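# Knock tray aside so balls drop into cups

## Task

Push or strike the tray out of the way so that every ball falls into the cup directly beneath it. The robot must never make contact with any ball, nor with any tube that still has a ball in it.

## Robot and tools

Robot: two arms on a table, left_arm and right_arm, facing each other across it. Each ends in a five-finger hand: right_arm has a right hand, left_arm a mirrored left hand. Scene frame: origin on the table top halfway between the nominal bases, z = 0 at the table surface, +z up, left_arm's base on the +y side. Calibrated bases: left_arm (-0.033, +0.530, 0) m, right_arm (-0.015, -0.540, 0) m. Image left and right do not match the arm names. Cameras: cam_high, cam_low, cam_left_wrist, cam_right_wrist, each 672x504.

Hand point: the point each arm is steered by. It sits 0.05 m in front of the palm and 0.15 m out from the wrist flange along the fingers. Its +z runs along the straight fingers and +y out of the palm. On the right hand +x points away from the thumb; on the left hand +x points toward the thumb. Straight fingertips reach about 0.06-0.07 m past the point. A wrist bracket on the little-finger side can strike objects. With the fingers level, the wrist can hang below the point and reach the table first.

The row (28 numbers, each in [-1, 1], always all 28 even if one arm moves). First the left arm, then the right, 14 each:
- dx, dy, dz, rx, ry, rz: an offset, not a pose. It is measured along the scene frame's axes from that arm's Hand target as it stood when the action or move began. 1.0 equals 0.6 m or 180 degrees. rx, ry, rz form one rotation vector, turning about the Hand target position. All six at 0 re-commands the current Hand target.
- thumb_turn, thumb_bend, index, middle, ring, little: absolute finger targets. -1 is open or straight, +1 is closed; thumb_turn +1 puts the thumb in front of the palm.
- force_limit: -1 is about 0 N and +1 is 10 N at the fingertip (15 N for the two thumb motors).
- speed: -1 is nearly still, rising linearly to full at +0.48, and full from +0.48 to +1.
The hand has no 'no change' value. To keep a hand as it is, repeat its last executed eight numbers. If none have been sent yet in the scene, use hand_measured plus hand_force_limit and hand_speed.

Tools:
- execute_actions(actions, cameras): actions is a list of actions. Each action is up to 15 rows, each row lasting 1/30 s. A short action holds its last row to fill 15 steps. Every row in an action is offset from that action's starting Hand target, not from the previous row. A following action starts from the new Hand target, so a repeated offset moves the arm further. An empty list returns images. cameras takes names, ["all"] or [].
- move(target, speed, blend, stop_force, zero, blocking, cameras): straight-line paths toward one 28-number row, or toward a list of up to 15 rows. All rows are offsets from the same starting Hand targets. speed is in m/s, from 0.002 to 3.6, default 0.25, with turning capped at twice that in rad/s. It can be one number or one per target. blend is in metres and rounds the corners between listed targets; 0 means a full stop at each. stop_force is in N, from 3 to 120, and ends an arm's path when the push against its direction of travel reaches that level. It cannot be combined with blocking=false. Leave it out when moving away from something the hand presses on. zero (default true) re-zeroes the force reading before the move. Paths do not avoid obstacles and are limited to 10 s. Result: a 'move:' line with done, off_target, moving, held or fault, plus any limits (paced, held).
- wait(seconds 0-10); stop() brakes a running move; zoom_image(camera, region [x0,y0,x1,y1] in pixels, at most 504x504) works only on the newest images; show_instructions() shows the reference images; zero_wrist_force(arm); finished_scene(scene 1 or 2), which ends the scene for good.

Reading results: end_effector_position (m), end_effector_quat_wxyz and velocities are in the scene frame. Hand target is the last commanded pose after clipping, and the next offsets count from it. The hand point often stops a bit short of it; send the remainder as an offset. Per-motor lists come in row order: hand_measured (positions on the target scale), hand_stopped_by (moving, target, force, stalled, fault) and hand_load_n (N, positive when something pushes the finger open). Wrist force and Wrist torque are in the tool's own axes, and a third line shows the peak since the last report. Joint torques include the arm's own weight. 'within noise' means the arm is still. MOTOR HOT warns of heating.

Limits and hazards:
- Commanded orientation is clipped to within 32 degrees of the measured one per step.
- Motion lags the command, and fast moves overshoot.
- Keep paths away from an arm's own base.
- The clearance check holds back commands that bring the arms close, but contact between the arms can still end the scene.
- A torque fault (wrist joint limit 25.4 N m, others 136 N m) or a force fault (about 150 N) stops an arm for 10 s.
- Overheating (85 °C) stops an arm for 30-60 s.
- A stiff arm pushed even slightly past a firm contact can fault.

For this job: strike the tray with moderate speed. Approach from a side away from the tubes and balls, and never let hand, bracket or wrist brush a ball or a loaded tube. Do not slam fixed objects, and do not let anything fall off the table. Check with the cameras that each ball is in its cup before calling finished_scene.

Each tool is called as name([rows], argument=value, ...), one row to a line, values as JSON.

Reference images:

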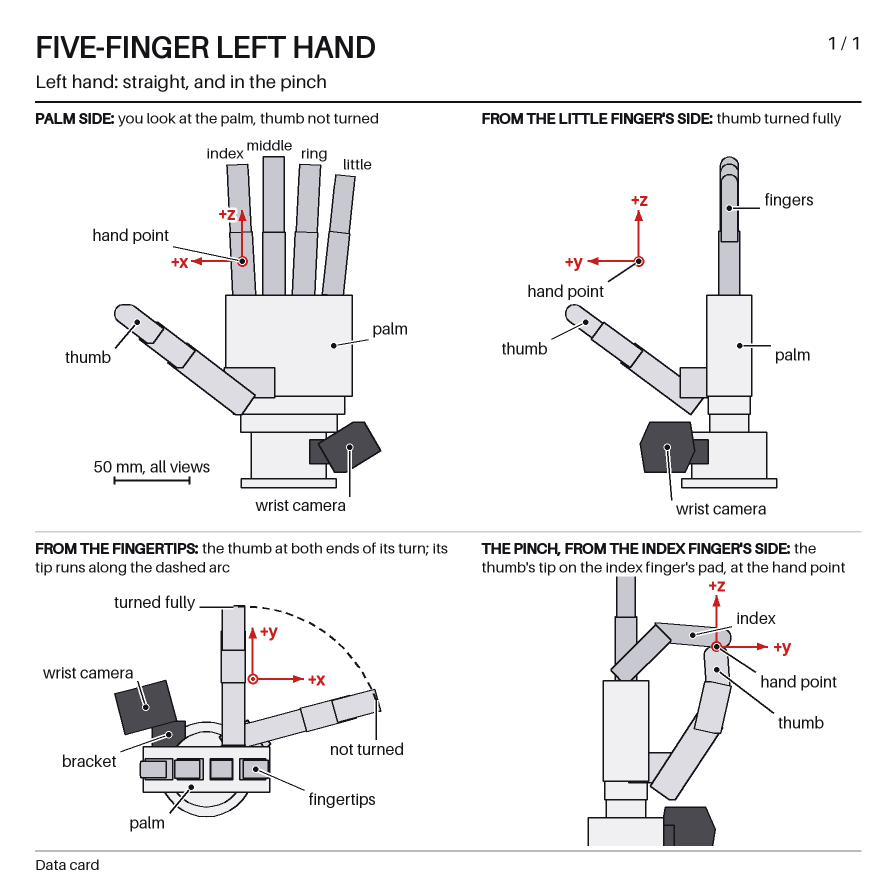

